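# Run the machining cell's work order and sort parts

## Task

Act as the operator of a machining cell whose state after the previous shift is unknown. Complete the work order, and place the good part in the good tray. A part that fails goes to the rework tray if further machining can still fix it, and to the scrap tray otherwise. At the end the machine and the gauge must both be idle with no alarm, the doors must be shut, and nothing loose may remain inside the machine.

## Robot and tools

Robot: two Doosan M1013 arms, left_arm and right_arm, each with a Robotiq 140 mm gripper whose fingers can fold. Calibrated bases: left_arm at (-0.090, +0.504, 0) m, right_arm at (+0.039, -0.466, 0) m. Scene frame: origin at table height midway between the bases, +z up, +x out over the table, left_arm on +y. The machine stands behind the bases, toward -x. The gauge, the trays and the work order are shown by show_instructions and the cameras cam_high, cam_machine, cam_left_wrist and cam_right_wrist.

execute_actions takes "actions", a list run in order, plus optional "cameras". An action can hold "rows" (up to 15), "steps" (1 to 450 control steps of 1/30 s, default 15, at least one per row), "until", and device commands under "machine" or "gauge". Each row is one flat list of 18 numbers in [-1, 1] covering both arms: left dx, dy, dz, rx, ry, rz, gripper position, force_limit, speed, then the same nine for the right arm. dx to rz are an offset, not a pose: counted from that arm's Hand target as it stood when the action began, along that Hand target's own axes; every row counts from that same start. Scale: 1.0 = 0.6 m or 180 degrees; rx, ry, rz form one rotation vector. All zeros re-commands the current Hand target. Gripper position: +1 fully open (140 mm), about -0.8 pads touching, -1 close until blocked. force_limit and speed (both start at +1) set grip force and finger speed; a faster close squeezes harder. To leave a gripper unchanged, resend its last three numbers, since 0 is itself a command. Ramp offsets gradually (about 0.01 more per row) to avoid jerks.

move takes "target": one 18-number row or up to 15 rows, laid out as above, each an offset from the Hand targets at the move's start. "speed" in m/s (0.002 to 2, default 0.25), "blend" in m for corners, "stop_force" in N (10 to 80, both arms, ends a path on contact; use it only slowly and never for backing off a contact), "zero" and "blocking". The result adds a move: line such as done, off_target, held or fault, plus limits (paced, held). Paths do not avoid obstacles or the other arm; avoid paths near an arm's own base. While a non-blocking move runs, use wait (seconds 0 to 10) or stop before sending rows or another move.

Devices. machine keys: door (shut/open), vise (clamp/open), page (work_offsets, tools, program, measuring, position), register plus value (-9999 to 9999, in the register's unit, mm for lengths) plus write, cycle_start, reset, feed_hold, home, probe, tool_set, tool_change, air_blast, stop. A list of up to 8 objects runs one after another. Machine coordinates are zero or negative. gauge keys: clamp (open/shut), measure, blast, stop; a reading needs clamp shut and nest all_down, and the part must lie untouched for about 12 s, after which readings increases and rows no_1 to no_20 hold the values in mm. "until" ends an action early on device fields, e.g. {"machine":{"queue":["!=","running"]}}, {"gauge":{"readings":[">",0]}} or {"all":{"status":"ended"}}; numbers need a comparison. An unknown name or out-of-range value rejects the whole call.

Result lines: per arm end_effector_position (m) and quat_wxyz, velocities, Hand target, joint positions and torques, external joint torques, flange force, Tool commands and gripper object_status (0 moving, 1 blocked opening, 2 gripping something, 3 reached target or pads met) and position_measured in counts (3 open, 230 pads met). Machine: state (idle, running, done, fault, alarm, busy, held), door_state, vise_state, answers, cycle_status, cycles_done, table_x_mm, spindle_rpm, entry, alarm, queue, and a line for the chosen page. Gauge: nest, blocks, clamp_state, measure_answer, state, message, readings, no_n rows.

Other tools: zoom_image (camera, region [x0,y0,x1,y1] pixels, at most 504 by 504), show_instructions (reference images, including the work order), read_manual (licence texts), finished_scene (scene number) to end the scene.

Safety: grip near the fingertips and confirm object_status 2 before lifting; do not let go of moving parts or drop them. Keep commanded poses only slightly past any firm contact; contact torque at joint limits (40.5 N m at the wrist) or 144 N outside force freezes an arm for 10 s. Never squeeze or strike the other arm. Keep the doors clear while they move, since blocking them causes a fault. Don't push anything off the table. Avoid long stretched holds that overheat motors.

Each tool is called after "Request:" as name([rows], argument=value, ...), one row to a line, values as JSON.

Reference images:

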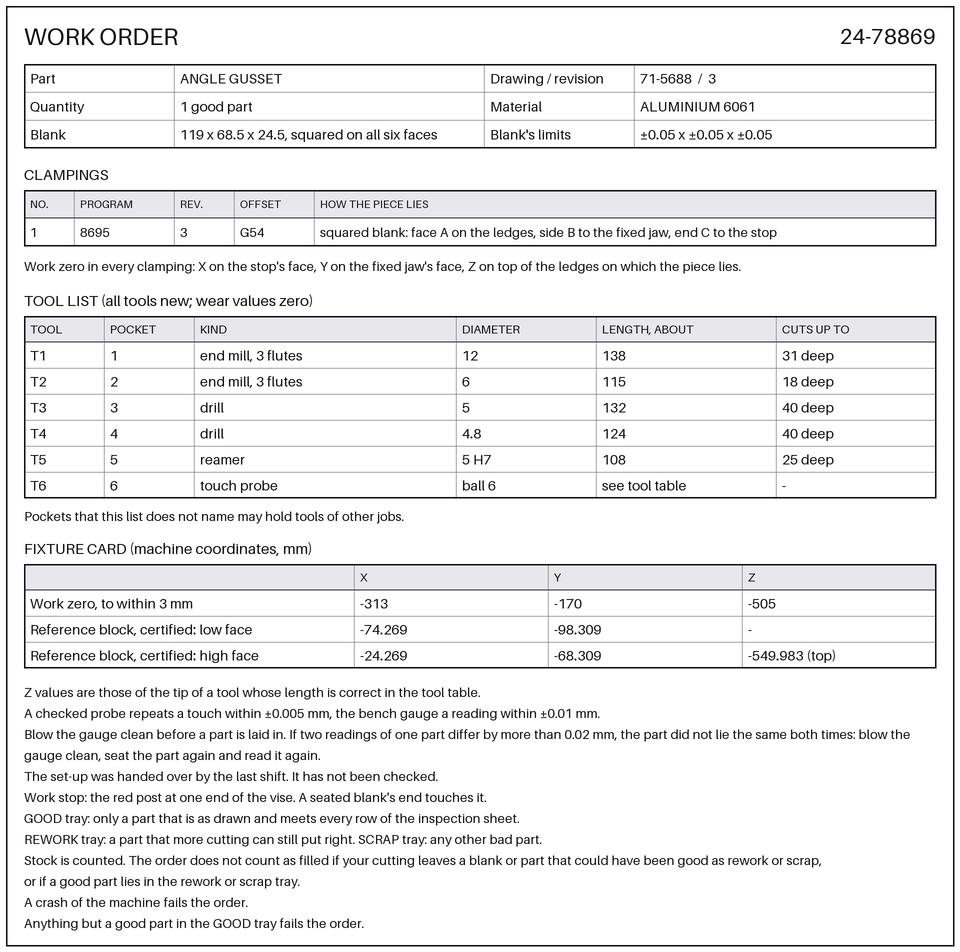

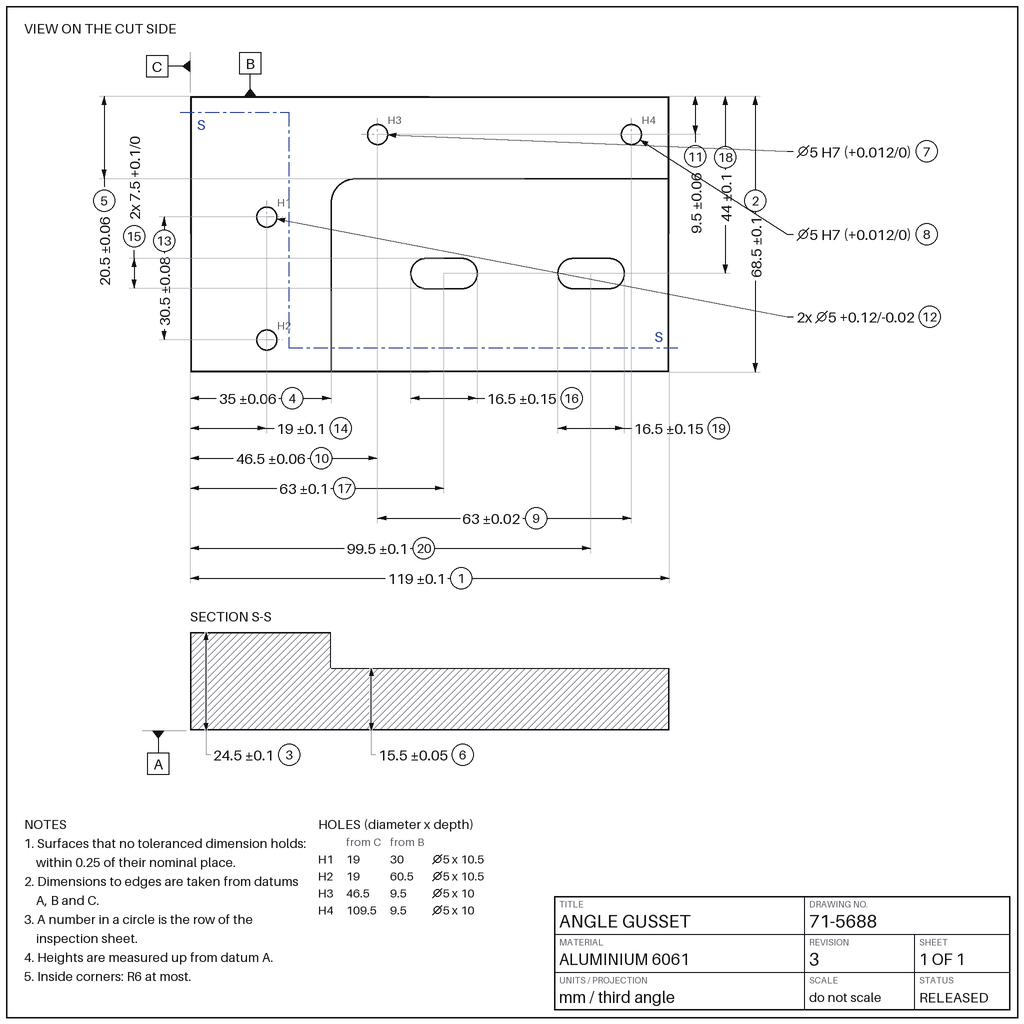

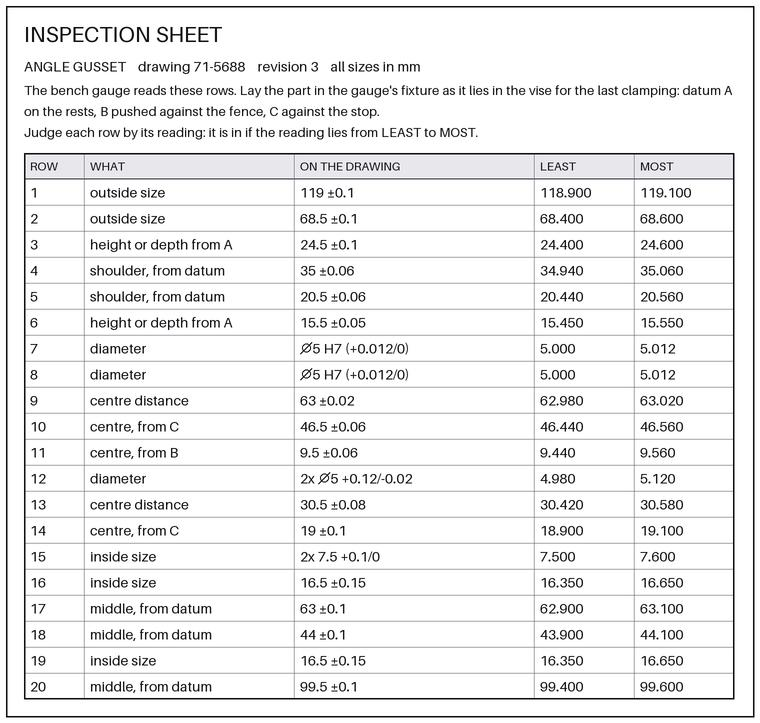

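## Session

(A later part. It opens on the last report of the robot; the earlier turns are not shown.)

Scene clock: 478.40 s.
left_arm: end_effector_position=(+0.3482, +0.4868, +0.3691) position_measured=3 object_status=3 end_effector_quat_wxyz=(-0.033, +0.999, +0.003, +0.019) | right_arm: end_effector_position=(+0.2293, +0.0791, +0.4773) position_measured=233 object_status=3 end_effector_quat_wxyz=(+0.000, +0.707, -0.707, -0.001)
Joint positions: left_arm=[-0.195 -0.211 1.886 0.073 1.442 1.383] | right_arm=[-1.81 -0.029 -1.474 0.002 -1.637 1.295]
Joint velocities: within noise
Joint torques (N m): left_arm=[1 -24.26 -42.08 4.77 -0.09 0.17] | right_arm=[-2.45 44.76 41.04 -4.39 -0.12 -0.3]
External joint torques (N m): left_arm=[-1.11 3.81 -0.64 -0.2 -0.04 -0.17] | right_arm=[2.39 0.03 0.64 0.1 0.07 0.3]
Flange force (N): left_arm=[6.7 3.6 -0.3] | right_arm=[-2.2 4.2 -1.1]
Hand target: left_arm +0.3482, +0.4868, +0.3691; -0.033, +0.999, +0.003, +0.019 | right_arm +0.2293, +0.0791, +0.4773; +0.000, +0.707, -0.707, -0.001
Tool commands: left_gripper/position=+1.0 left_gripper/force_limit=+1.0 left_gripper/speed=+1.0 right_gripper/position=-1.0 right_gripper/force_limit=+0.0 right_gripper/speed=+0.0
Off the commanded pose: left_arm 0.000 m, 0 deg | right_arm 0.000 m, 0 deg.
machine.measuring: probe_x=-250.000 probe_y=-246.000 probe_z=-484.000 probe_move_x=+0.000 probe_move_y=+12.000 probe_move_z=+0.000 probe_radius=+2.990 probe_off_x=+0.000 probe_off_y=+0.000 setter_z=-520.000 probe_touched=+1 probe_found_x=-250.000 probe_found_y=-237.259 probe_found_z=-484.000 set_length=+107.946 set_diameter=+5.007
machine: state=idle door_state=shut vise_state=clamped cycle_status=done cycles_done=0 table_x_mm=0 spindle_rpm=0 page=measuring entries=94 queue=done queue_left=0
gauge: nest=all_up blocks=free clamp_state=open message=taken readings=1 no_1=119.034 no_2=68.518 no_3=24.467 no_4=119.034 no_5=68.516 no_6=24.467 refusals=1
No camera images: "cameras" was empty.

Request:
execute_actions([
  {"machine":[{"register":"probe_move_z","value":-9,"write":true},{"register":"probe_move_y","value":0,"write":true},{"register":"probe_x","value":-300,"write":true},{"register":"probe_y","value":-230,"write":true},{"register":"probe_z","value":-473,"write":true},{"probe":true}],"steps":450,"until":{"machine":{"queue":["!=","running"]}}},
], cameras=[])

Request:
execute_actions([
  {"machine":[{"register":"probe_x","value":-205,"write":true},{"register":"probe_y","value":-178,"write":true},{"probe":true}],"steps":450,"until":{"machine":{"queue":["!=","running"]}}},
], cameras=[])

Scene clock: 486.90 s.
left_arm: end_effector_position=(+0.3482, +0.4868, +0.3691) position_measured=3 object_status=3 end_effector_quat_wxyz=(-0.033, +0.999, +0.003, +0.019) | right_arm: end_effector_position=(+0.2293, +0.0791, +0.4773) position_measured=233 object_status=3 end_effector_quat_wxyz=(+0.000, +0.707, -0.707, -0.001)
Joint positions: left_arm=[-0.195 -0.211 1.886 0.073 1.442 1.383] | right_arm=[-1.81 -0.029 -1.474 0.002 -1.637 1.295]
Joint velocities: within noise
Joint torques (N m): left_arm=[0.88 -23.78 -42.11 4.83 -0.07 0.2] | right_arm=[-2.6 45.01 41.12 -4.39 -0.12 -0.28]
External joint torques (N m): left_arm=[-0.86 3.33 -0.46 -0.28 -0.05 -0.2] | right_arm=[2.5 -0.02 0.66 0.07 0.07 0.28]
Flange force (N): left_arm=[5.8 3.0 0.0] | right_arm=[-2.4 4.3 -1.1]
Hand target: left_arm +0.3482, +0.4868, +0.3691; -0.033, +0.999, +0.003, +0.019 | right_arm +0.2293, +0.0791, +0.4773; +0.000, +0.707, -0.707, -0.001
Tool commands: left_gripper/position=+1.0 left_gripper/force_limit=+1.0 left_gripper/speed=+1.0 right_gripper/position=-1.0 right_gripper/force_limit=+0.0 right_gripper/speed=+0.0
Off the commanded pose: left_arm 0.000 m, 0 deg | right_arm 0.000 m, 0 deg.
machine.measuring: probe_x=-300.000 probe_y=-230.000 probe_z=-473.000 probe_move_x=+0.000 probe_move_y=+0.000 probe_move_z=-9.000 probe_radius=+2.990 probe_off_x=+0.000 probe_off_y=+0.000 setter_z=-520.000 probe_touched=+1 probe_found_x=-300.000 probe_found_y=-230.000 probe_found_z=-478.333 set_length=+107.946 set_diameter=+5.007
machine: state=idle door_state=shut vise_state=clamped cycle_status=done cycles_done=0 table_x_mm=0 spindle_rpm=0 page=measuring entries=100 queue=done queue_left=0
gauge: nest=all_up blocks=free clamp_state=open message=taken readings=1 no_1=119.034 no_2=68.518 no_3=24.467 no_4=119.034 no_5=68.516 no_6=24.467 refusals=1
No camera images: "cameras" was empty.

Scene clock: 493.80 s.
left_arm: end_effector_position=(+0.3482, +0.4868, +0.3691) position_measured=3 object_status=3 end_effector_quat_wxyz=(-0.033, +0.999, +0.003, +0.019) | right_arm: end_effector_position=(+0.2293, +0.0791, +0.4773) position_measured=233 object_status=3 end_effector_quat_wxyz=(+0.000, +0.707, -0.707, -0.001)
Joint positions: left_arm=[-0.195 -0.211 1.886 0.073 1.442 1.383] | right_arm=[-1.81 -0.029 -1.474 0.002 -1.637 1.295]
Joint velocities: within noise
Joint torques (N m): left_arm=[0.88 -23.67 -41.96 4.84 -0.07 0.21] | right_arm=[-2.44 44.53 41.03 -4.42 -0.16 -0.3]
External joint torques (N m): left_arm=[-0.96 3.14 -0.88 -0.27 -0.06 -0.21] | right_arm=[2.46 0.17 0.68 0.13 0.12 0.3]
Flange force (N): left_arm=[6.0 3.3 -0.8] | right_arm=[-2.1 4.3 -1.1]
Hand target: left_arm +0.3482, +0.4868, +0.3691; -0.033, +0.999, +0.003, +0.019 | right_arm +0.2293, +0.0791, +0.4773; +0.000, +0.707, -0.707, -0.001
Tool commands: left_gripper/position=+1.0 left_gripper/force_limit=+1.0 left_gripper/speed=+1.0 right_gripper/position=-1.0 right_gripper/force_limit=+0.0 right_gripper/speed=+0.0
Off the commanded pose: left_arm 0.000 m, 0 deg | right_arm 0.000 m, 0 deg.
machine.measuring: probe_x=-205.000 probe_y=-178.000 probe_z=-473.000 probe_move_x=+0.000 probe_move_y=+0.000 probe_move_z=-9.000 probe_radius=+2.990 probe_off_x=+0.000 probe_off_y=+0.000 setter_z=-520.000 probe_touched=+1 probe_found_x=-205.000 probe_found_y=-178.000 probe_found_z=-478.274 set_length=+107.946 set_diameter=+5.007
machine: state=idle door_state=shut vise_state=clamped cycle_status=done cycles_done=0 table_x_mm=0 spindle_rpm=0 page=measuring entries=103 queue=done queue_left=0
gauge: nest=all_up blocks=free clamp_state=open message=taken readings=1 no_1=119.034 no_2=68.518 no_3=24.467 no_4=119.034 no_5=68.516 no_6=24.467 refusals=1
No camera images: "cameras" was empty.

Request:
execute_actions([
  {"machine":[{"register":"g54_z","value":-502.761,"write":true,"page":"work_offsets"},{"cycle_start":true}],"steps":450,"until":{"machine":{"queue":["!=","running"]}}},
], cameras=["cam_machine"])

Scene clock: 511.13 s.
left_arm: end_effector_position=(+0.3482, +0.4868, +0.3691) position_measured=3 object_status=3 end_effector_quat_wxyz=(-0.033, +0.999, +0.003, +0.019) | right_arm: end_effector_position=(+0.2293, +0.0791, +0.4773) position_measured=233 object_status=3 end_effector_quat_wxyz=(+0.000, +0.707, -0.707, -0.001)
Joint positions: left_arm=[-0.195 -0.211 1.886 0.073 1.442 1.383] | right_arm=[-1.81 -0.029 -1.474 0.002 -1.637 1.295]
Joint velocities: within noise
Joint torques (N m): left_arm=[0.96 -23.84 -42.07 4.82 -0.08 0.19] | right_arm=[-2.29 44.59 41.09 -4.39 -0.11 -0.36]
External joint torques (N m): left_arm=[-0.94 3.31 -0.7 -0.24 -0.05 -0.2] | right_arm=[2.25 -0.04 0.53 0.11 0.06 0.36]
Flange force (N): left_arm=[6.0 3.2 -0.4] | right_arm=[-2.1 4.1 -0.9]
Hand target: left_arm +0.3482, +0.4868, +0.3691; -0.033, +0.999, +0.003, +0.019 | right_arm +0.2293, +0.0791, +0.4773; +0.000, +0.707, -0.707, -0.001
Tool commands: left_gripper/position=+1.0 left_gripper/force_limit=+1.0 left_gripper/speed=+1.0 right_gripper/position=-1.0 right_gripper/force_limit=+0.0 right_gripper/speed=+0.0
Off the commanded pose: left_arm 0.000 m, 0 deg | right_arm 0.000 m, 0 deg.
machine.work_offsets: g54_x=-313.501 g54_y=-168.745 g54_z=-502.761 g55_x=+0.000 g55_y=+0.000 g55_z=+0.000 g56_x=+0.000 g56_y=+0.000 g56_z=+0.000
machine: state=running door_state=shut vise_state=clamped cycle_status=moving cycles_done=0 table_x_mm=93 spindle_rpm=7958 page=work_offsets entries=105 queue=running queue_left=0
gauge: nest=all_up blocks=free clamp_state=open message=taken readings=1 no_1=119.034 no_2=68.518 no_3=24.467 no_4=119.034 no_5=68.516 no_6=24.467 refusals=1
Images, in order (width x height): cam_machine 896x504.

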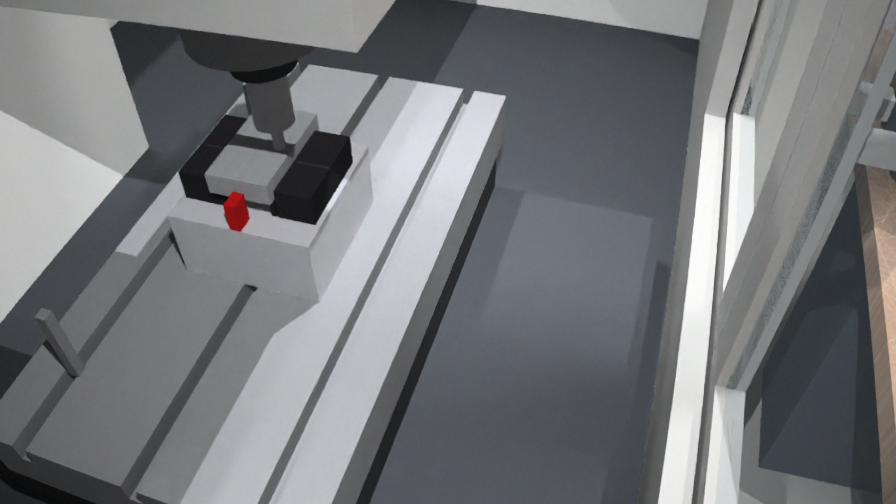

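Request:
execute_actions([
  {"steps":450,"until":{"machine":{"state":["!=","running"]}}},
  {"steps":450,"until":{"machine":{"state":["!=","running"]}}},
  {"steps":450,"until":{"machine":{"state":["!=","running"]}}},
], cameras=["cam_machine"])

Scene clock: 556.47 s.
left_arm: end_effector_position=(+0.3482, +0.4868, +0.3691) position_measured=3 object_status=3 end_effector_quat_wxyz=(-0.033, +0.999, +0.003, +0.019) | right_arm: end_effector_position=(+0.2293, +0.0791, +0.4773) position_measured=233 object_status=3 end_effector_quat_wxyz=(+0.000, +0.707, -0.707, -0.001)
Joint positions: left_arm=[-0.195 -0.211 1.886 0.073 1.442 1.383] | right_arm=[-1.81 -0.029 -1.474 0.002 -1.637 1.295]
Joint velocities: within noise
Joint torques (N m): left_arm=[0.96 -23.66 -41.91 4.84 -0.09 0.18] | right_arm=[-2.51 44.47 41.11 -4.42 -0.13 -0.29]
External joint torques (N m): left_arm=[-0.88 3.01 -0.93 -0.25 -0.04 -0.18] | right_arm=[2.54 -0.13 0.5 0.13 0.08 0.29]
External joint torques at the end of the 1st action: left_arm=[-0.59 3.36 -0.55 -0.22 -0.09 -0.2] | right_arm=[2.3 -0.31 0.47 0.13 0.04 0.31]
External joint torques at the end of the 2nd action: left_arm=[-0.73 3.2 -0.6 -0.21 -0.07 -0.2] | right_arm=[2.1 -0.54 0.6 0.12 0.12 0.3]
Flange force (N): left_arm=[5.9 3.0 -0.9] | right_arm=[-2.3 4.4 -0.8]
Flange force at the end of the 1st action (N): left_arm=[6.1 2.4 -0.1] | right_arm=[-2.4 3.9 -0.9]
Flange force at the end of the 2nd action (N): left_arm=[5.8 2.7 -0.2] | right_arm=[-2.9 3.4 -1.0]
Hand target: left_arm +0.3482, +0.4868, +0.3691; -0.033, +0.999, +0.003, +0.019 | right_arm +0.2293, +0.0791, +0.4773; +0.000, +0.707, -0.707, -0.001
Tool commands: left_gripper/position=+1.0 left_gripper/force_limit=+1.0 left_gripper/speed=+1.0 right_gripper/position=-1.0 right_gripper/force_limit=+0.0 right_gripper/speed=+0.0
Off the commanded pose: left_arm 0.000 m, 0 deg | right_arm 0.000 m, 0 deg.
machine.work_offsets: g54_x=-313.501 g54_y=-168.745 g54_z=-502.761 g55_x=+0.000 g55_y=+0.000 g55_z=+0.000 g56_x=+0.000 g56_y=+0.000 g56_z=+0.000
machine: state=running door_state=shut vise_state=clamped cycle_status=moving cycles_done=0 table_x_mm=62 spindle_rpm=7958 page=work_offsets entries=105 queue=running queue_left=0
gauge: nest=all_up blocks=free clamp_state=open message=taken readings=1 no_1=119.034 no_2=68.518 no_3=24.467 no_4=119.034 no_5=68.516 no_6=24.467 refusals=1
Images, in order (width x height): cam_machine 896x504.

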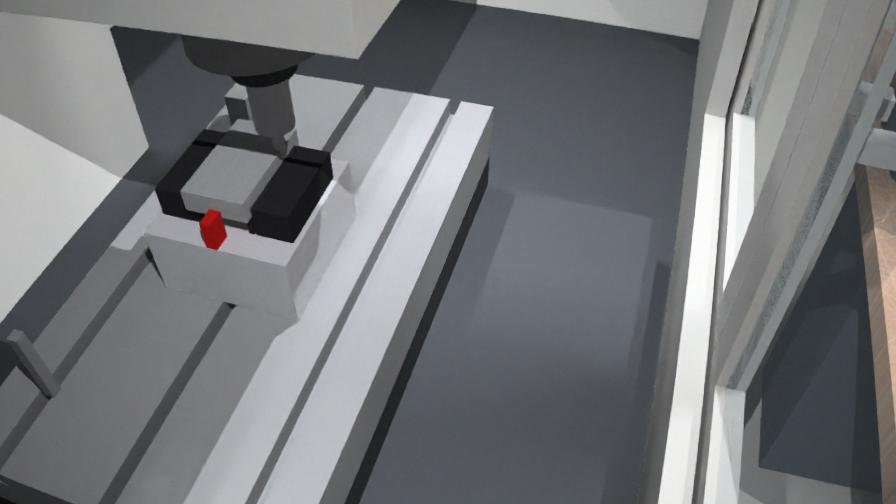

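Request:
execute_actions([
  {"gauge":{"blast":true},"steps":450,"until":{"machine":{"state":["!=","running"]}}},
  {"steps":450,"until":{"machine":{"state":["!=","running"]}}},
  {"steps":450,"until":{"machine":{"state":["!=","running"]}}},
  {"steps":450,"until":{"machine":{"state":["!=","running"]}}},
], cameras=["cam_machine"])

Scene clock: 617.00 s.
left_arm: end_effector_position=(+0.3482, +0.4868, +0.3691) position_measured=3 object_status=3 end_effector_quat_wxyz=(-0.033, +0.999, +0.003, +0.019) | right_arm: end_effector_position=(+0.2293, +0.0791, +0.4773) position_measured=233 object_status=3 end_effector_quat_wxyz=(+0.000, +0.707, -0.707, -0.001)
Joint positions: left_arm=[-0.195 -0.211 1.886 0.073 1.442 1.383] | right_arm=[-1.81 -0.029 -1.474 0.002 -1.637 1.295]
Joint velocities: within noise
Joint torques (N m): left_arm=[0.68 -23.71 -42.03 4.82 -0.07 0.13] | right_arm=[-2.46 44.64 41.1 -4.4 -0.09 -0.3]
External joint torques (N m): left_arm=[-0.79 3.23 -0.78 -0.24 -0.06 -0.13] | right_arm=[2.4 0.13 0.59 0.1 0.04 0.3]
External joint torques at the end of the 1st action: left_arm=[-1.12 3.09 -0.9 -0.24 -0.04 -0.2] | right_arm=[2.22 -0.06 0.59 0.08 0.08 0.27]
External joint torques at the end of the 2nd action: left_arm=[-0.81 3.18 -0.7 -0.25 -0.08 -0.18] | right_arm=[2.56 -0.23 0.63 0.09 0.06 0.34]
External joint torques at the end of the 3rd action: left_arm=[-0.96 3.16 -0.98 -0.24 -0.06 -0.19] | right_arm=[2.61 -0.33 0.39 0.11 0.05 0.3]
Flange force (N): left_arm=[6.1 2.7 -0.6] | right_arm=[-2.0 4.3 -1.0]
Flange force at the end of the 1st action (N): left_arm=[5.9 3.6 -0.9] | right_arm=[-2.2 3.8 -1.0]
Flange force at the end of the 2nd action (N): left_arm=[5.9 2.8 -0.4] | right_arm=[-2.7 4.4 -1.1]
Flange force at the end of the 3rd action (N): left_arm=[6.2 3.2 -0.9] | right_arm=[-2.5 4.5 -0.7]
Hand target: left_arm +0.3482, +0.4868, +0.3691; -0.033, +0.999, +0.003, +0.019 | right_arm +0.2293, +0.0791, +0.4773; +0.000, +0.707, -0.707, -0.001
Tool commands: left_gripper/position=+1.0 left_gripper/force_limit=+1.0 left_gripper/speed=+1.0 right_gripper/position=-1.0 right_gripper/force_limit=+0.0 right_gripper/speed=+0.0
Off the commanded pose: left_arm 0.000 m, 0 deg | right_arm 0.000 m, 0 deg.
machine.work_offsets: g54_x=-313.501 g54_y=-168.745 g54_z=-502.761 g55_x=+0.000 g55_y=+0.000 g55_z=+0.000 g56_x=+0.000 g56_y=+0.000 g56_z=+0.000
machine: state=running door_state=shut vise_state=clamped cycle_status=moving cycles_done=0 table_x_mm=55 spindle_rpm=10000 page=work_offsets entries=105 queue=running queue_left=0
gauge: nest=all_up blocks=free clamp_state=open message=taken readings=1 no_1=119.034 no_2=68.518 no_3=24.467 no_4=119.034 no_5=68.516 no_6=24.467 refusals=1
Images, in order (width x height): cam_machine 896x504.

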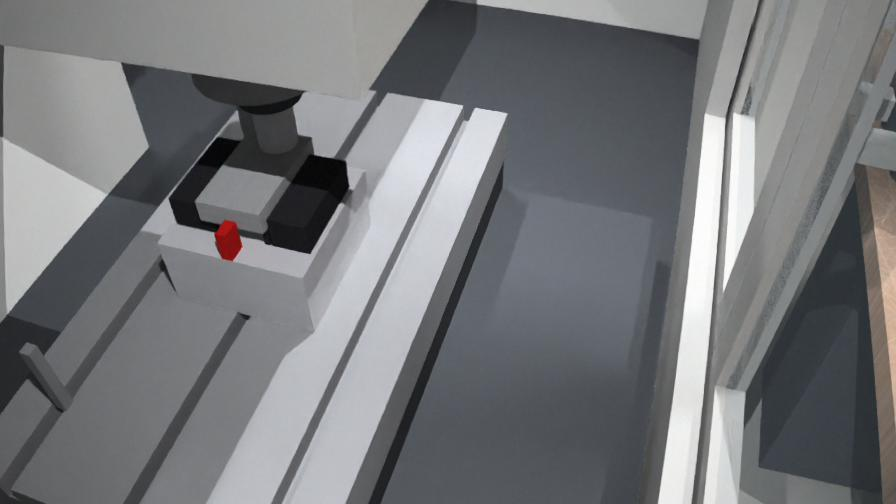

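Request:
execute_actions([
  {"steps":450,"until":{"machine":{"state":["!=","running"]}}},
  {"steps":450,"until":{"machine":{"state":["!=","running"]}}},
  {"steps":450,"until":{"machine":{"state":["!=","running"]}}},
  {"steps":450,"until":{"machine":{"state":["!=","running"]}}},
  {"steps":450,"until":{"machine":{"state":["!=","running"]}}},
  {"steps":450,"until":{"machine":{"state":["!=","running"]}}},
], cameras=["cam_machine"])

Scene clock: 666.43 s.
left_arm: end_effector_position=(+0.3482, +0.4868, +0.3691) position_measured=3 object_status=3 end_effector_quat_wxyz=(-0.033, +0.999, +0.003, +0.019) | right_arm: end_effector_position=(+0.2293, +0.0791, +0.4773) position_measured=233 object_status=3 end_effector_quat_wxyz=(+0.000, +0.707, -0.707, -0.001)
Joint positions: left_arm=[-0.195 -0.211 1.886 0.073 1.442 1.383] | right_arm=[-1.81 -0.029 -1.474 0.002 -1.637 1.295]
Joint velocities: within noise
Joint torques (N m): left_arm=[0.72 -23.85 -41.98 4.8 -0.09 0.18] | right_arm=[-2.58 44.58 41.05 -4.4 -0.11 -0.27]
External joint torques (N m): left_arm=[-0.88 3.43 -0.76 -0.23 -0.03 -0.18] | right_arm=[2.51 0 0.63 0.1 0.06 0.27]
External joint torques at the end of the 2nd action: left_arm=[-0.91 3.26 -0.75 -0.23 -0.09 -0.16] | right_arm=[2.22 0.2 0.8 0.05 0.12 0.31]
External joint torques at the end of the 3rd action: left_arm=[-1.33 3.13 -0.88 -0.23 -0.04 -0.17] | right_arm=[2.31 -0.5 0.51 0.09 0.1 0.32]
External joint torques at the end of the 4th action: left_arm=[-1.06 3.03 -1.12 -0.23 -0.05 -0.22] | right_arm=[2.6 0.07 0.72 0.11 0.08 0.33]
External joint torques at the end of the 5th action: left_arm=[-1 2.99 -0.65 -0.23 -0.07 -0.16] | right_arm=[2.14 -0.1 0.53 0.07 0.09 0.34]
Flange force (N): left_arm=[6.4 3.1 -0.5] | right_arm=[-2.3 4.3 -1.1]
Flange force at the end of the 2nd action (N): left_arm=[6.1 3.0 -0.5] | right_arm=[-2.2 3.9 -1.3]
Flange force at the end of the 3rd action (N): left_arm=[5.8 4.0 -0.9] | right_arm=[-2.8 3.8 -0.8]
Flange force at the end of the 4th action (N): left_arm=[6.1 3.5 -1.2] | right_arm=[-2.4 4.5 -1.2]
Flange force at the end of the 5th action (N): left_arm=[5.5 3.2 -0.4] | right_arm=[-2.2 3.8 -0.9]
Hand target: left_arm +0.3482, +0.4868, +0.3691; -0.033, +0.999, +0.003, +0.019 | right_arm +0.2293, +0.0791, +0.4773; +0.000, +0.707, -0.707, -0.001
Tool commands: left_gripper/position=+1.0 left_gripper/force_limit=+1.0 left_gripper/speed=+1.0 right_gripper/position=-1.0 right_gripper/force_limit=+0.0 right_gripper/speed=+0.0
Off the commanded pose: left_arm 0.000 m, 0 deg | right_arm 0.000 m, 0 deg.
machine.work_offsets: g54_x=-313.501 g54_y=-168.745 g54_z=-502.761 g55_x=+0.000 g55_y=+0.000 g55_z=+0.000 g56_x=+0.000 g56_y=+0.000 g56_z=+0.000
machine: state=done door_state=shut vise_state=clamped cycle_status=done cycles_done=1 table_x_mm=0 spindle_rpm=0 page=work_offsets entries=105 queue=done queue_left=0
gauge: nest=all_up blocks=free clamp_state=open message=taken readings=1 no_1=119.034 no_2=68.518 no_3=24.467 no_4=119.034 no_5=68.516 no_6=24.467 refusals=1
Images, in order (width x height): cam_machine 896x504.

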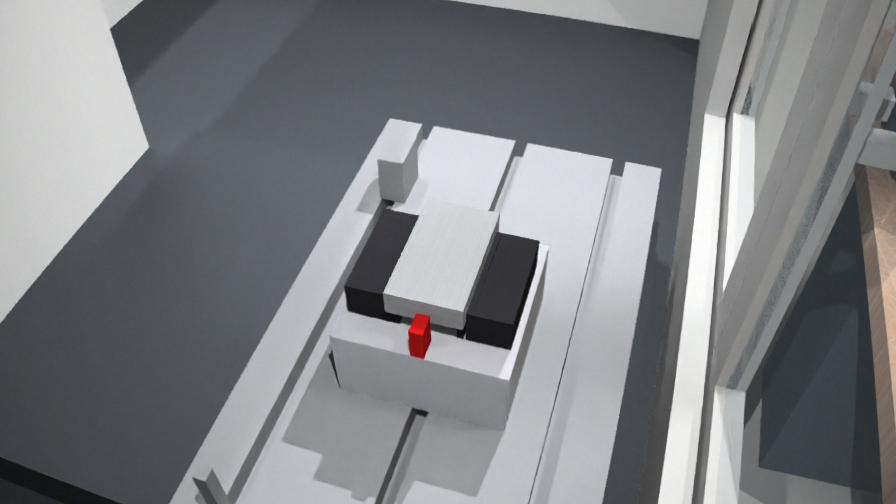

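Request:
execute_actions([
  {"machine":{"page":"program"},"steps":5},
], cameras=["cam_machine"])

Request:
zoom_image(camera="cam_machine", region=[320, 160, 580, 420])

Scene clock: 667.03 s.
left_arm: end_effector_position=(+0.3482, +0.4868, +0.3691) position_measured=3 object_status=3 end_effector_quat_wxyz=(-0.033, +0.999, +0.003, +0.019) | right_arm: end_effector_position=(+0.2293, +0.0791, +0.4773) position_measured=233 object_status=3 end_effector_quat_wxyz=(+0.000, +0.707, -0.707, -0.001)
Joint positions: left_arm=[-0.195 -0.211 1.886 0.073 1.442 1.383] | right_arm=[-1.81 -0.029 -1.474 0.002 -1.637 1.295]
Joint velocities: within noise
Joint torques (N m): left_arm=[0.84 -23.88 -42 4.78 -0.06 0.16] | right_arm=[-2.36 44.8 41.12 -4.41 -0.12 -0.3]
External joint torques (N m): left_arm=[-0.76 3.27 -0.77 -0.2 -0.06 -0.17] | right_arm=[2.34 -0.21 0.54 0.11 0.07 0.3]
Flange force (N): left_arm=[6.2 2.7 -0.5] | right_arm=[-2.4 4.0 -0.9]
Hand target: left_arm +0.3482, +0.4868, +0.3691; -0.033, +0.999, +0.003, +0.019 | right_arm +0.2293, +0.0791, +0.4773; +0.000, +0.707, -0.707, -0.001
Tool commands: left_gripper/position=+1.0 left_gripper/force_limit=+1.0 left_gripper/speed=+1.0 right_gripper/position=-1.0 right_gripper/force_limit=+0.0 right_gripper/speed=+0.0
Off the commanded pose: left_arm 0.000 m, 0 deg | right_arm 0.000 m, 0 deg.
machine.program: program=+8695 tool_call=+6 tool_in_spindle=+5 program_revision=+3 program_offset=+54 load_peak=+14 stored1_number=+3347 stored1_revision=+2 stored2_number=+4889 stored2_revision=+5 stored3_number=+8695 stored3_revision=+3 stored4_number=+0 stored4_revision=+0 cycles=+1
machine: state=done door_state=shut vise_state=clamped cycle_status=done cycles_done=1 table_x_mm=0 spindle_rpm=0 page=program entries=105 queue=done queue_left=0
gauge: nest=all_up blocks=free clamp_state=open message=taken readings=1 no_1=119.034 no_2=68.518 no_3=24.467 no_4=119.034 no_5=68.516 no_6=24.467 refusals=1
Images, in order (width x height): cam_machine 896x504.

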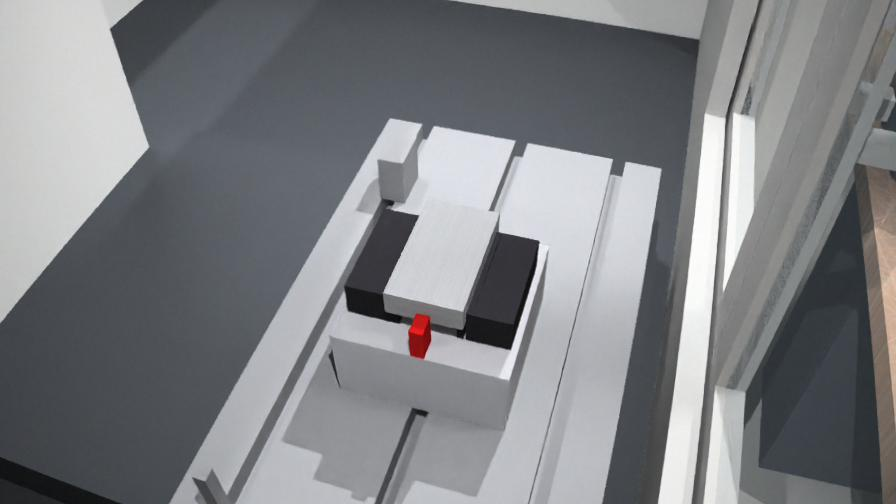

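Scaled by 1.938 from the camera's 896x504 image, which has a finer 1280x720 frame.

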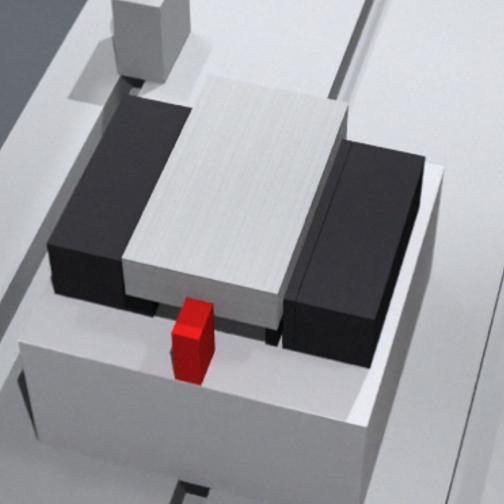

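Request:
execute_actions([
  {"machine":[{"tool_change":true,"page":"measuring"},{"register":"probe_move_z","value":-20,"write":true},{"register":"probe_x","value":-230,"write":true},{"register":"probe_y","value":-200,"write":true},{"register":"probe_z","value":-473,"write":true},{"probe":true}],"steps":450,"until":{"machine":{"queue":["!=","running"]}}},
  {"steps":450,"until":{"machine":{"queue":["!=","running"]}}},
], cameras=["cam_machine"])

Scene clock: 682.40 s.
left_arm: end_effector_position=(+0.3482, +0.4868, +0.3691) position_measured=3 object_status=3 end_effector_quat_wxyz=(-0.033, +0.999, +0.003, +0.019) | right_arm: end_effector_position=(+0.2293, +0.0791, +0.4773) position_measured=233 object_status=3 end_effector_quat_wxyz=(+0.000, +0.707, -0.707, -0.001)
Joint positions: left_arm=[-0.195 -0.211 1.886 0.073 1.442 1.383] | right_arm=[-1.81 -0.029 -1.474 0.002 -1.637 1.295]
Joint velocities: within noise
Joint torques (N m): left_arm=[0.62 -23.64 -41.9 4.8 -0.1 0.2] | right_arm=[-2.47 44.65 41.09 -4.37 -0.1 -0.28]
External joint torques (N m): left_arm=[-0.75 3.35 -0.61 -0.26 -0.02 -0.21] | right_arm=[2.52 -0.56 0.41 0.1 0.06 0.28]
External joint torques at the end of the 1st action: left_arm=[-0.48 3 -0.79 -0.22 -0.07 -0.22] | right_arm=[2.28 0.39 0.69 0.07 0.07 0.33]
Flange force (N): left_arm=[6.0 2.8 -0.3] | right_arm=[-2.8 4.1 -0.7]
Flange force at the end of the 1st action (N): left_arm=[5.8 2.2 -0.6] | right_arm=[-1.7 4.2 -1.1]
Hand target: left_arm +0.3482, +0.4868, +0.3691; -0.033, +0.999, +0.003, +0.019 | right_arm +0.2293, +0.0791, +0.4773; +0.000, +0.707, -0.707, -0.001
Tool commands: left_gripper/position=+1.0 left_gripper/force_limit=+1.0 left_gripper/speed=+1.0 right_gripper/position=-1.0 right_gripper/force_limit=+0.0 right_gripper/speed=+0.0
Off the commanded pose: left_arm 0.000 m, 0 deg | right_arm 0.000 m, 0 deg.
machine.measuring: probe_x=-230.000 probe_y=-200.000 probe_z=-473.000 probe_move_x=+0.000 probe_move_y=+0.000 probe_move_z=-20.000 probe_radius=+2.990 probe_off_x=+0.000 probe_off_y=+0.000 setter_z=-520.000 probe_touched=+1 probe_found_x=-230.000 probe_found_y=-200.000 probe_found_z=-487.260 set_length=+107.946 set_diameter=+5.007
machine: state=done door_state=shut vise_state=clamped cycle_status=done cycles_done=1 table_x_mm=0 spindle_rpm=0 page=measuring entries=111 queue=done queue_left=0
gauge: nest=all_up blocks=free clamp_state=open message=taken readings=1 no_1=119.034 no_2=68.518 no_3=24.467 no_4=119.034 no_5=68.516 no_6=24.467 refusals=1
Images, in order (width x height): cam_machine 896x504.

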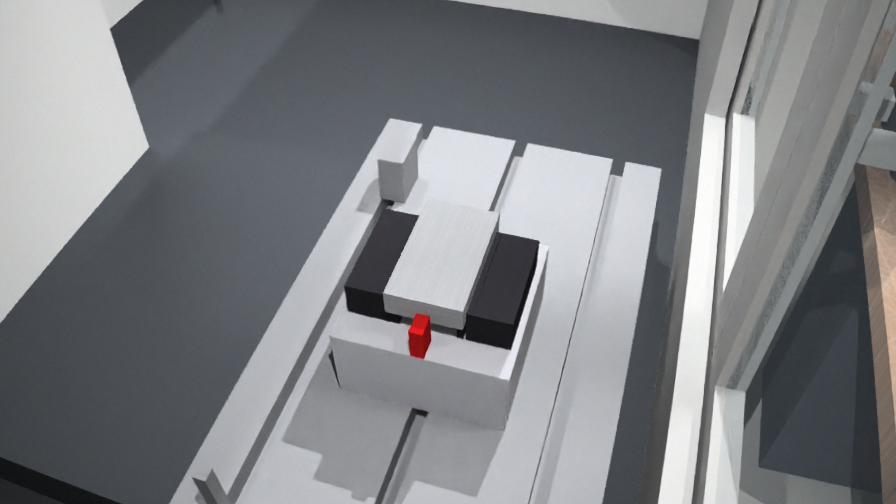

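Request:
execute_actions([
  {"machine":[{"door":"open"},{"vise":"open"}],"rows":[[0,0,0,0,0,0,1,1,1,0,0,0,0,0,0,0.25,1,0]],"steps":120,"until":{"machine":{"queue":["!=","running"]}}},
], cameras=[])

Request:
move(target=[0,0,0,0,0,0,1,1,1,0,0.8505,0.0788,0,0,0,0.25,1,0], speed=0.35, cameras=["cam_machine"])

Scene clock: 685.90 s.
left_arm: end_effector_position=(+0.3482, +0.4868, +0.3691) position_measured=3 object_status=3 end_effector_quat_wxyz=(-0.033, +0.999, +0.003, +0.019) | right_arm: end_effector_position=(+0.2293, +0.0791, +0.4773) position_measured=98 object_status=3 end_effector_quat_wxyz=(+0.000, +0.707, -0.707, -0.001)
Joint positions: left_arm=[-0.195 -0.211 1.886 0.073 1.442 1.383] | right_arm=[-1.81 -0.029 -1.474 0.002 -1.637 1.295]
Joint velocities: within noise
Joint torques (N m): left_arm=[0.86 -23.88 -41.99 4.81 -0.07 0.15] | right_arm=[-2.47 44.69 41.07 -4.39 -0.11 -0.3]
External joint torques (N m): left_arm=[-0.97 3.35 -0.86 -0.23 -0.06 -0.15] | right_arm=[2.49 -0.45 0.47 0.11 0.07 0.3]
Flange force (N): left_arm=[6.3 3.2 -0.7] | right_arm=[-2.7 4.2 -0.8]
Hand target: left_arm +0.3482, +0.4868, +0.3691; -0.033, +0.999, +0.003, +0.019 | right_arm +0.2293, +0.0791, +0.4773; +0.000, +0.707, -0.707, -0.001
Off the commanded pose: left_arm 0.000 m, 0 deg | right_arm 0.000 m, 0 deg.
machine.measuring: probe_x=-230.000 probe_y=-200.000 probe_z=-473.000 probe_move_x=+0.000 probe_move_y=+0.000 probe_move_z=-20.000 probe_radius=+2.990 probe_off_x=+0.000 probe_off_y=+0.000 setter_z=-520.000 probe_touched=+1 probe_found_x=-230.000 probe_found_y=-200.000 probe_found_z=-487.260 set_length=+107.946 set_diameter=+5.007
machine: state=idle door_state=open vise_state=open cycle_status=done cycles_done=1 table_x_mm=0 spindle_rpm=0 page=measuring entries=111 queue=done queue_left=0
gauge: nest=all_up blocks=free clamp_state=open message=taken readings=1 no_1=119.034 no_2=68.518 no_3=24.467 no_4=119.034 no_5=68.516 no_6=24.467 refusals=1
No camera images: "cameras" was empty.

Scene clock: 687.87 s.
left_arm: end_effector_position=(+0.3482, +0.4868, +0.3691) position_measured=3 object_status=3 end_effector_quat_wxyz=(-0.033, +0.999, +0.003, +0.019) | right_arm: end_effector_position=(-0.2810, +0.0796, +0.4306) position_measured=98 object_status=3 end_effector_quat_wxyz=(+0.000, +0.707, -0.707, -0.001)
Joint positions: left_arm=[-0.195 -0.211 1.886 0.073 1.442 1.383] | right_arm=[-0.949 -0.117 -1.463 0 -1.559 2.157]
Joint velocities: within noise
Joint torques (N m): left_arm=[0.58 -23.6 -41.94 4.81 -0.1 0.14] | right_arm=[-4.78 54.73 40.93 -4.35 -0.11 -0.54]
External joint torques (N m): left_arm=[-0.47 3.03 -0.74 -0.24 -0.02 -0.14] | right_arm=[4.73 -0.84 0.85 0.09 0.06 0.54]
Flange force (N): left_arm=[5.8 2.0 -0.6] | right_arm=[2.1 8.4 -1.4]
Hand target: left_arm +0.3482, +0.4868, +0.3691; -0.033, +0.999, +0.003, +0.019 | right_arm -0.2811, +0.0796, +0.4306; +0.000, +0.707, -0.707, -0.001
Off the commanded pose: left_arm 0.000 m, 0 deg | right_arm 0.000 m, 0 deg.
machine.measuring: probe_x=-230.000 probe_y=-200.000 probe_z=-473.000 probe_move_x=+0.000 probe_move_y=+0.000 probe_move_z=-20.000 probe_radius=+2.990 probe_off_x=+0.000 probe_off_y=+0.000 setter_z=-520.000 probe_touched=+1 probe_found_x=-230.000 probe_found_y=-200.000 probe_found_z=-487.260 set_length=+107.946 set_diameter=+5.007
machine: state=idle door_state=open vise_state=open cycle_status=done cycles_done=1 table_x_mm=0 spindle_rpm=0 page=measuring entries=111 queue=done queue_left=0
gauge: nest=all_up blocks=free clamp_state=open message=taken readings=1 no_1=119.034 no_2=68.518 no_3=24.467 no_4=119.034 no_5=68.516 no_6=24.467 refusals=1
move: done
Images, in order (width x height): cam_machine 896x504.

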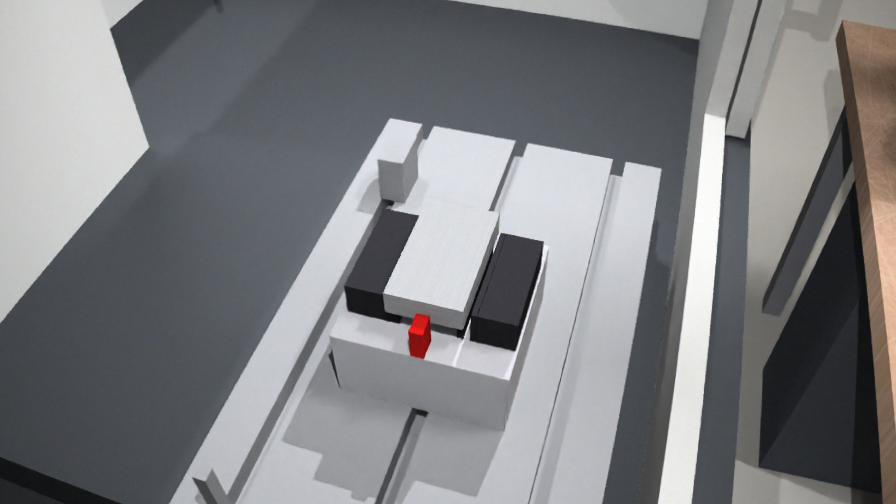

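Request:
move([
  [0,0,0,0,0,0,1,1,1,-0.05,0.5317,0,0,0,0,0.25,1,0],
  [0,0,0,0,0,0,1,1,1,0.2083,0.6983,0.05,0,0,0,0.25,1,0],
  [0,0,0,0,0,0,1,1,1,0.3475,0.7973,0.1167,0,0,0,0.25,1,0],
  [0,0,0,0,0,0,1,1,1,0.3475,0.7973,0.24,0,0,0,0.25,1,0],
], speed=[0.3,0.2,0.2,0.15], blend=[0.03,0.03,0.02,0], cameras=["cam_machine","cam_right_wrist"])

Scene clock: 691.77 s.
left_arm: end_effector_position=(+0.3482, +0.4868, +0.3691) position_measured=3 object_status=3 end_effector_quat_wxyz=(-0.033, +0.999, +0.003, +0.019) | right_arm: end_effector_position=(-0.7598, -0.1283, +0.2868) position_measured=98 object_status=3 end_effector_quat_wxyz=(+0.000, +0.707, -0.707, -0.001)
Joint positions: left_arm=[-0.195 -0.211 1.886 0.073 1.442 1.383] | right_arm=[-0.323 -0.527 -1.168 -0.001 -1.445 2.783]
Joint velocities: within noise
Joint torques (N m): left_arm=[0.78 -23.95 -42.11 4.83 -0.07 0.18] | right_arm=[-2.69 93.74 40.71 -4.32 -0.02 -0.31]
External joint torques (N m): left_arm=[-0.68 3.41 -0.59 -0.25 -0.06 -0.18] | right_arm=[2.66 -0.42 0.72 0.1 -0.01 0.31]
Flange force (N): left_arm=[6.2 2.6 -0.2] | right_arm=[2.2 3.7 -1.0]
Hand target: left_arm +0.3482, +0.4868, +0.3691; -0.033, +0.999, +0.003, +0.019 | right_arm -0.7598, -0.1283, +0.2867; +0.000, +0.707, -0.707, -0.001
Off the commanded pose: left_arm 0.000 m, 0 deg | right_arm 0.000 m, 0 deg.
machine.measuring: probe_x=-230.000 probe_y=-200.000 probe_z=-473.000 probe_move_x=+0.000 probe_move_y=+0.000 probe_move_z=-20.000 probe_radius=+2.990 probe_off_x=+0.000 probe_off_y=+0.000 setter_z=-520.000 probe_touched=+1 probe_found_x=-230.000 probe_found_y=-200.000 probe_found_z=-487.260 set_length=+107.946 set_diameter=+5.007
machine: state=idle door_state=open vise_state=open cycle_status=done cycles_done=1 table_x_mm=0 spindle_rpm=0 page=measuring entries=111 queue=done queue_left=0
gauge: nest=all_up blocks=free clamp_state=open message=taken readings=1 no_1=119.034 no_2=68.518 no_3=24.467 no_4=119.034 no_5=68.516 no_6=24.467 refusals=1
move: done
Images, in order (width x height): cam_machine 896x504, cam_right_wrist 896x504.

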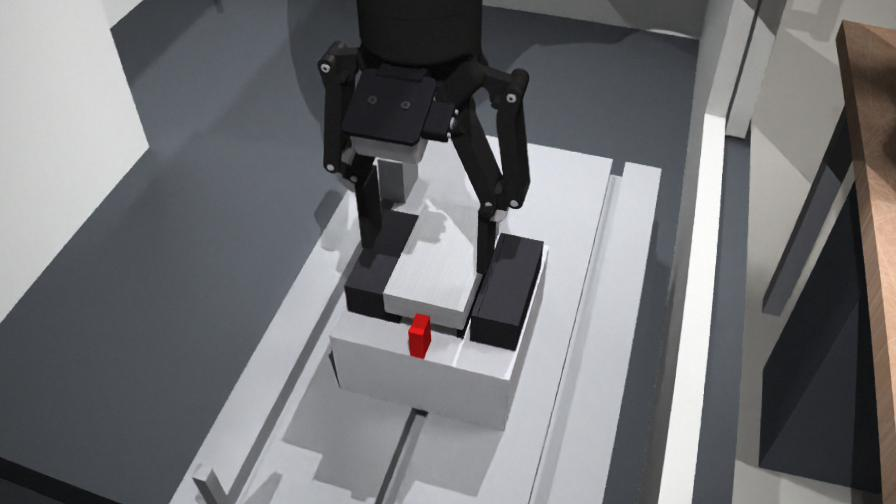

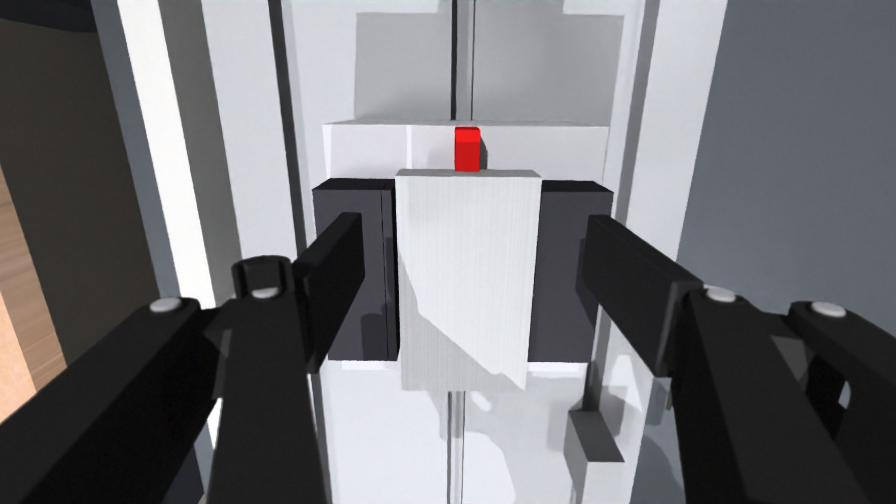

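Request:
move(target=[0,0,0,0,0,0,1,1,1,0,-0.0008,0.0832,0,0,0,0.25,1,0], speed=0.05, stop_force=20, cameras=[])

Request:
execute_actions([
  {"rows":[[0,0,0,0,0,0,1,1,1,0,0,0,0,0,0,-1,1,-1]],"steps":60},
], cameras=["cam_machine","cam_right_wrist"])

Scene clock: 694.77 s.
left_arm: end_effector_position=(+0.3482, +0.4868, +0.3691) position_measured=3 object_status=3 end_effector_quat_wxyz=(-0.033, +0.999, +0.003, +0.019) | right_arm: end_effector_position=(-0.7594, -0.1282, +0.2368) position_measured=98 object_status=3 end_effector_quat_wxyz=(+0.000, +0.707, -0.707, -0.001)
Joint positions: left_arm=[-0.195 -0.211 1.886 0.073 1.442 1.383] | right_arm=[-0.323 -0.54 -1.237 -0.001 -1.362 2.783]
Joint velocities: within noise
Joint torques (N m): left_arm=[0.75 -23.76 -42.02 4.8 -0.07 0.19] | right_arm=[-2.45 93.91 40.3 -4.24 -0.1 -0.27]
External joint torques (N m): left_arm=[-0.63 3.11 -0.72 -0.23 -0.05 -0.2] | right_arm=[2.38 -0.03 0.54 0.09 0.08 0.27]
Flange force (N): left_arm=[5.9 2.5 -0.5] | right_arm=[2.3 2.4 -0.5]
Hand target: left_arm +0.3482, +0.4868, +0.3691; -0.033, +0.999, +0.003, +0.019 | right_arm -0.7594, -0.1282, +0.2368; +0.000, +0.707, -0.707, -0.001
Off the commanded pose: left_arm 0.000 m, 0 deg | right_arm 0.000 m, 0 deg.
machine.measuring: probe_x=-230.000 probe_y=-200.000 probe_z=-473.000 probe_move_x=+0.000 probe_move_y=+0.000 probe_move_z=-20.000 probe_radius=+2.990 probe_off_x=+0.000 probe_off_y=+0.000 setter_z=-520.000 probe_touched=+1 probe_found_x=-230.000 probe_found_y=-200.000 probe_found_z=-487.260 set_length=+107.946 set_diameter=+5.007
machine: state=idle door_state=open vise_state=open cycle_status=done cycles_done=1 table_x_mm=0 spindle_rpm=0 page=measuring entries=111 queue=done queue_left=0
gauge: nest=all_up blocks=free clamp_state=open message=taken readings=1 no_1=119.034 no_2=68.518 no_3=24.467 no_4=119.034 no_5=68.516 no_6=24.467 refusals=1
move: done
No camera images: "cameras" was empty.

Scene clock: 696.97 s.
left_arm: end_effector_position=(+0.3482, +0.4868, +0.3691) position_measured=3 object_status=3 end_effector_quat_wxyz=(-0.033, +0.999, +0.003, +0.019) | right_arm: end_effector_position=(-0.7594, -0.1282, +0.2368) position_measured=130 object_status=2 end_effector_quat_wxyz=(+0.000, +0.707, -0.707, -0.001)
Joint positions: left_arm=[-0.195 -0.211 1.886 0.073 1.442 1.383] | right_arm=[-0.323 -0.54 -1.237 -0.001 -1.362 2.783]
Joint velocities: within noise
Joint torques (N m): left_arm=[0.5 -23.75 -41.93 4.82 -0.06 0.22] | right_arm=[1.04 74.62 38.94 -3.24 8.01 -0.53]
External joint torques (N m): left_arm=[-0.61 3.22 -0.86 -0.26 -0.07 -0.22] | right_arm=[-1.1 19.47 1.93 -0.92 -8.04 0.53]
Flange force (N): left_arm=[6.3 2.5 -0.6] | right_arm=[7.0 -18.3 -22.4]
Hand target: left_arm +0.3482, +0.4868, +0.3691; -0.033, +0.999, +0.003, +0.019 | right_arm -0.7594, -0.1282, +0.2368; +0.000, +0.707, -0.707, -0.001
Off the commanded pose: left_arm 0.000 m, 0 deg | right_arm 0.000 m, 0 deg.
machine.measuring: probe_x=-230.000 probe_y=-200.000 probe_z=-473.000 probe_move_x=+0.000 probe_move_y=+0.000 probe_move_z=-20.000 probe_radius=+2.990 probe_off_x=+0.000 probe_off_y=+0.000 setter_z=-520.000 probe_touched=+1 probe_found_x=-230.000 probe_found_y=-200.000 probe_found_z=-487.260 set_length=+107.946 set_diameter=+5.007
machine: state=idle door_state=open vise_state=open cycle_status=done cycles_done=1 table_x_mm=0 spindle_rpm=0 page=measuring entries=111 queue=done queue_left=0
gauge: nest=all_up blocks=free clamp_state=open message=taken readings=1 no_1=119.034 no_2=68.518 no_3=24.467 no_4=119.034 no_5=68.516 no_6=24.467 refusals=1
Images, in order (width x height): cam_machine 896x504, cam_right_wrist 896x504.

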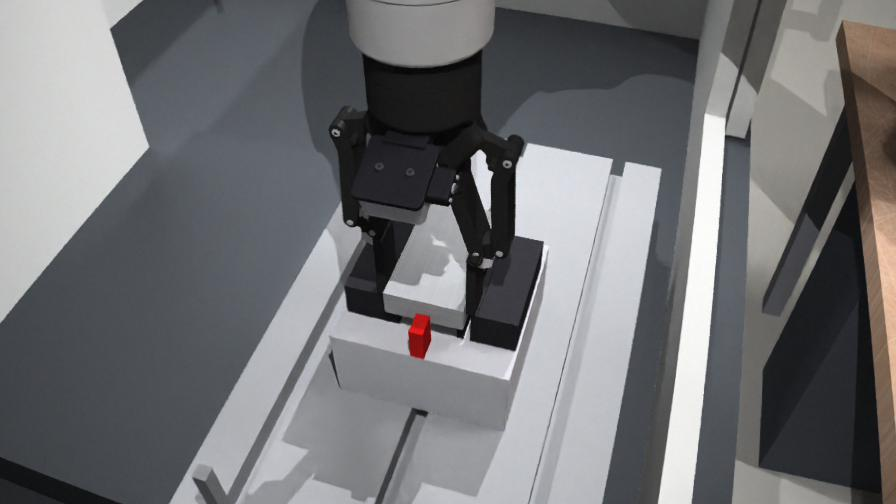

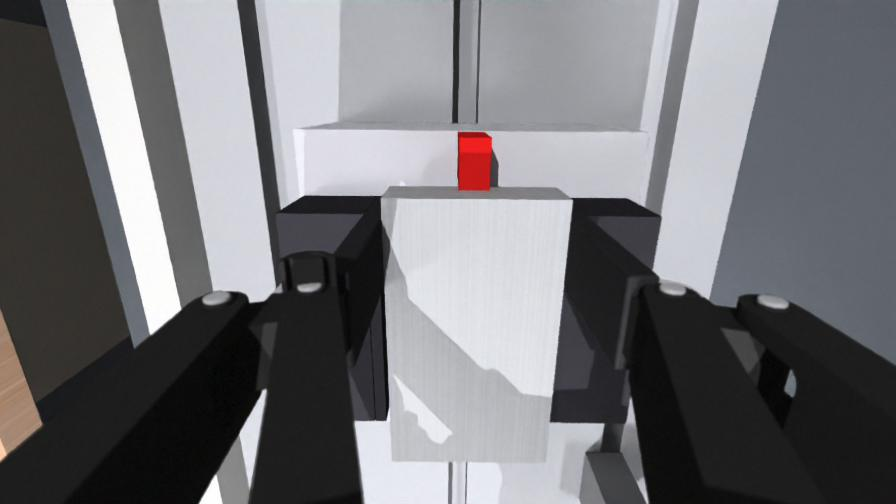

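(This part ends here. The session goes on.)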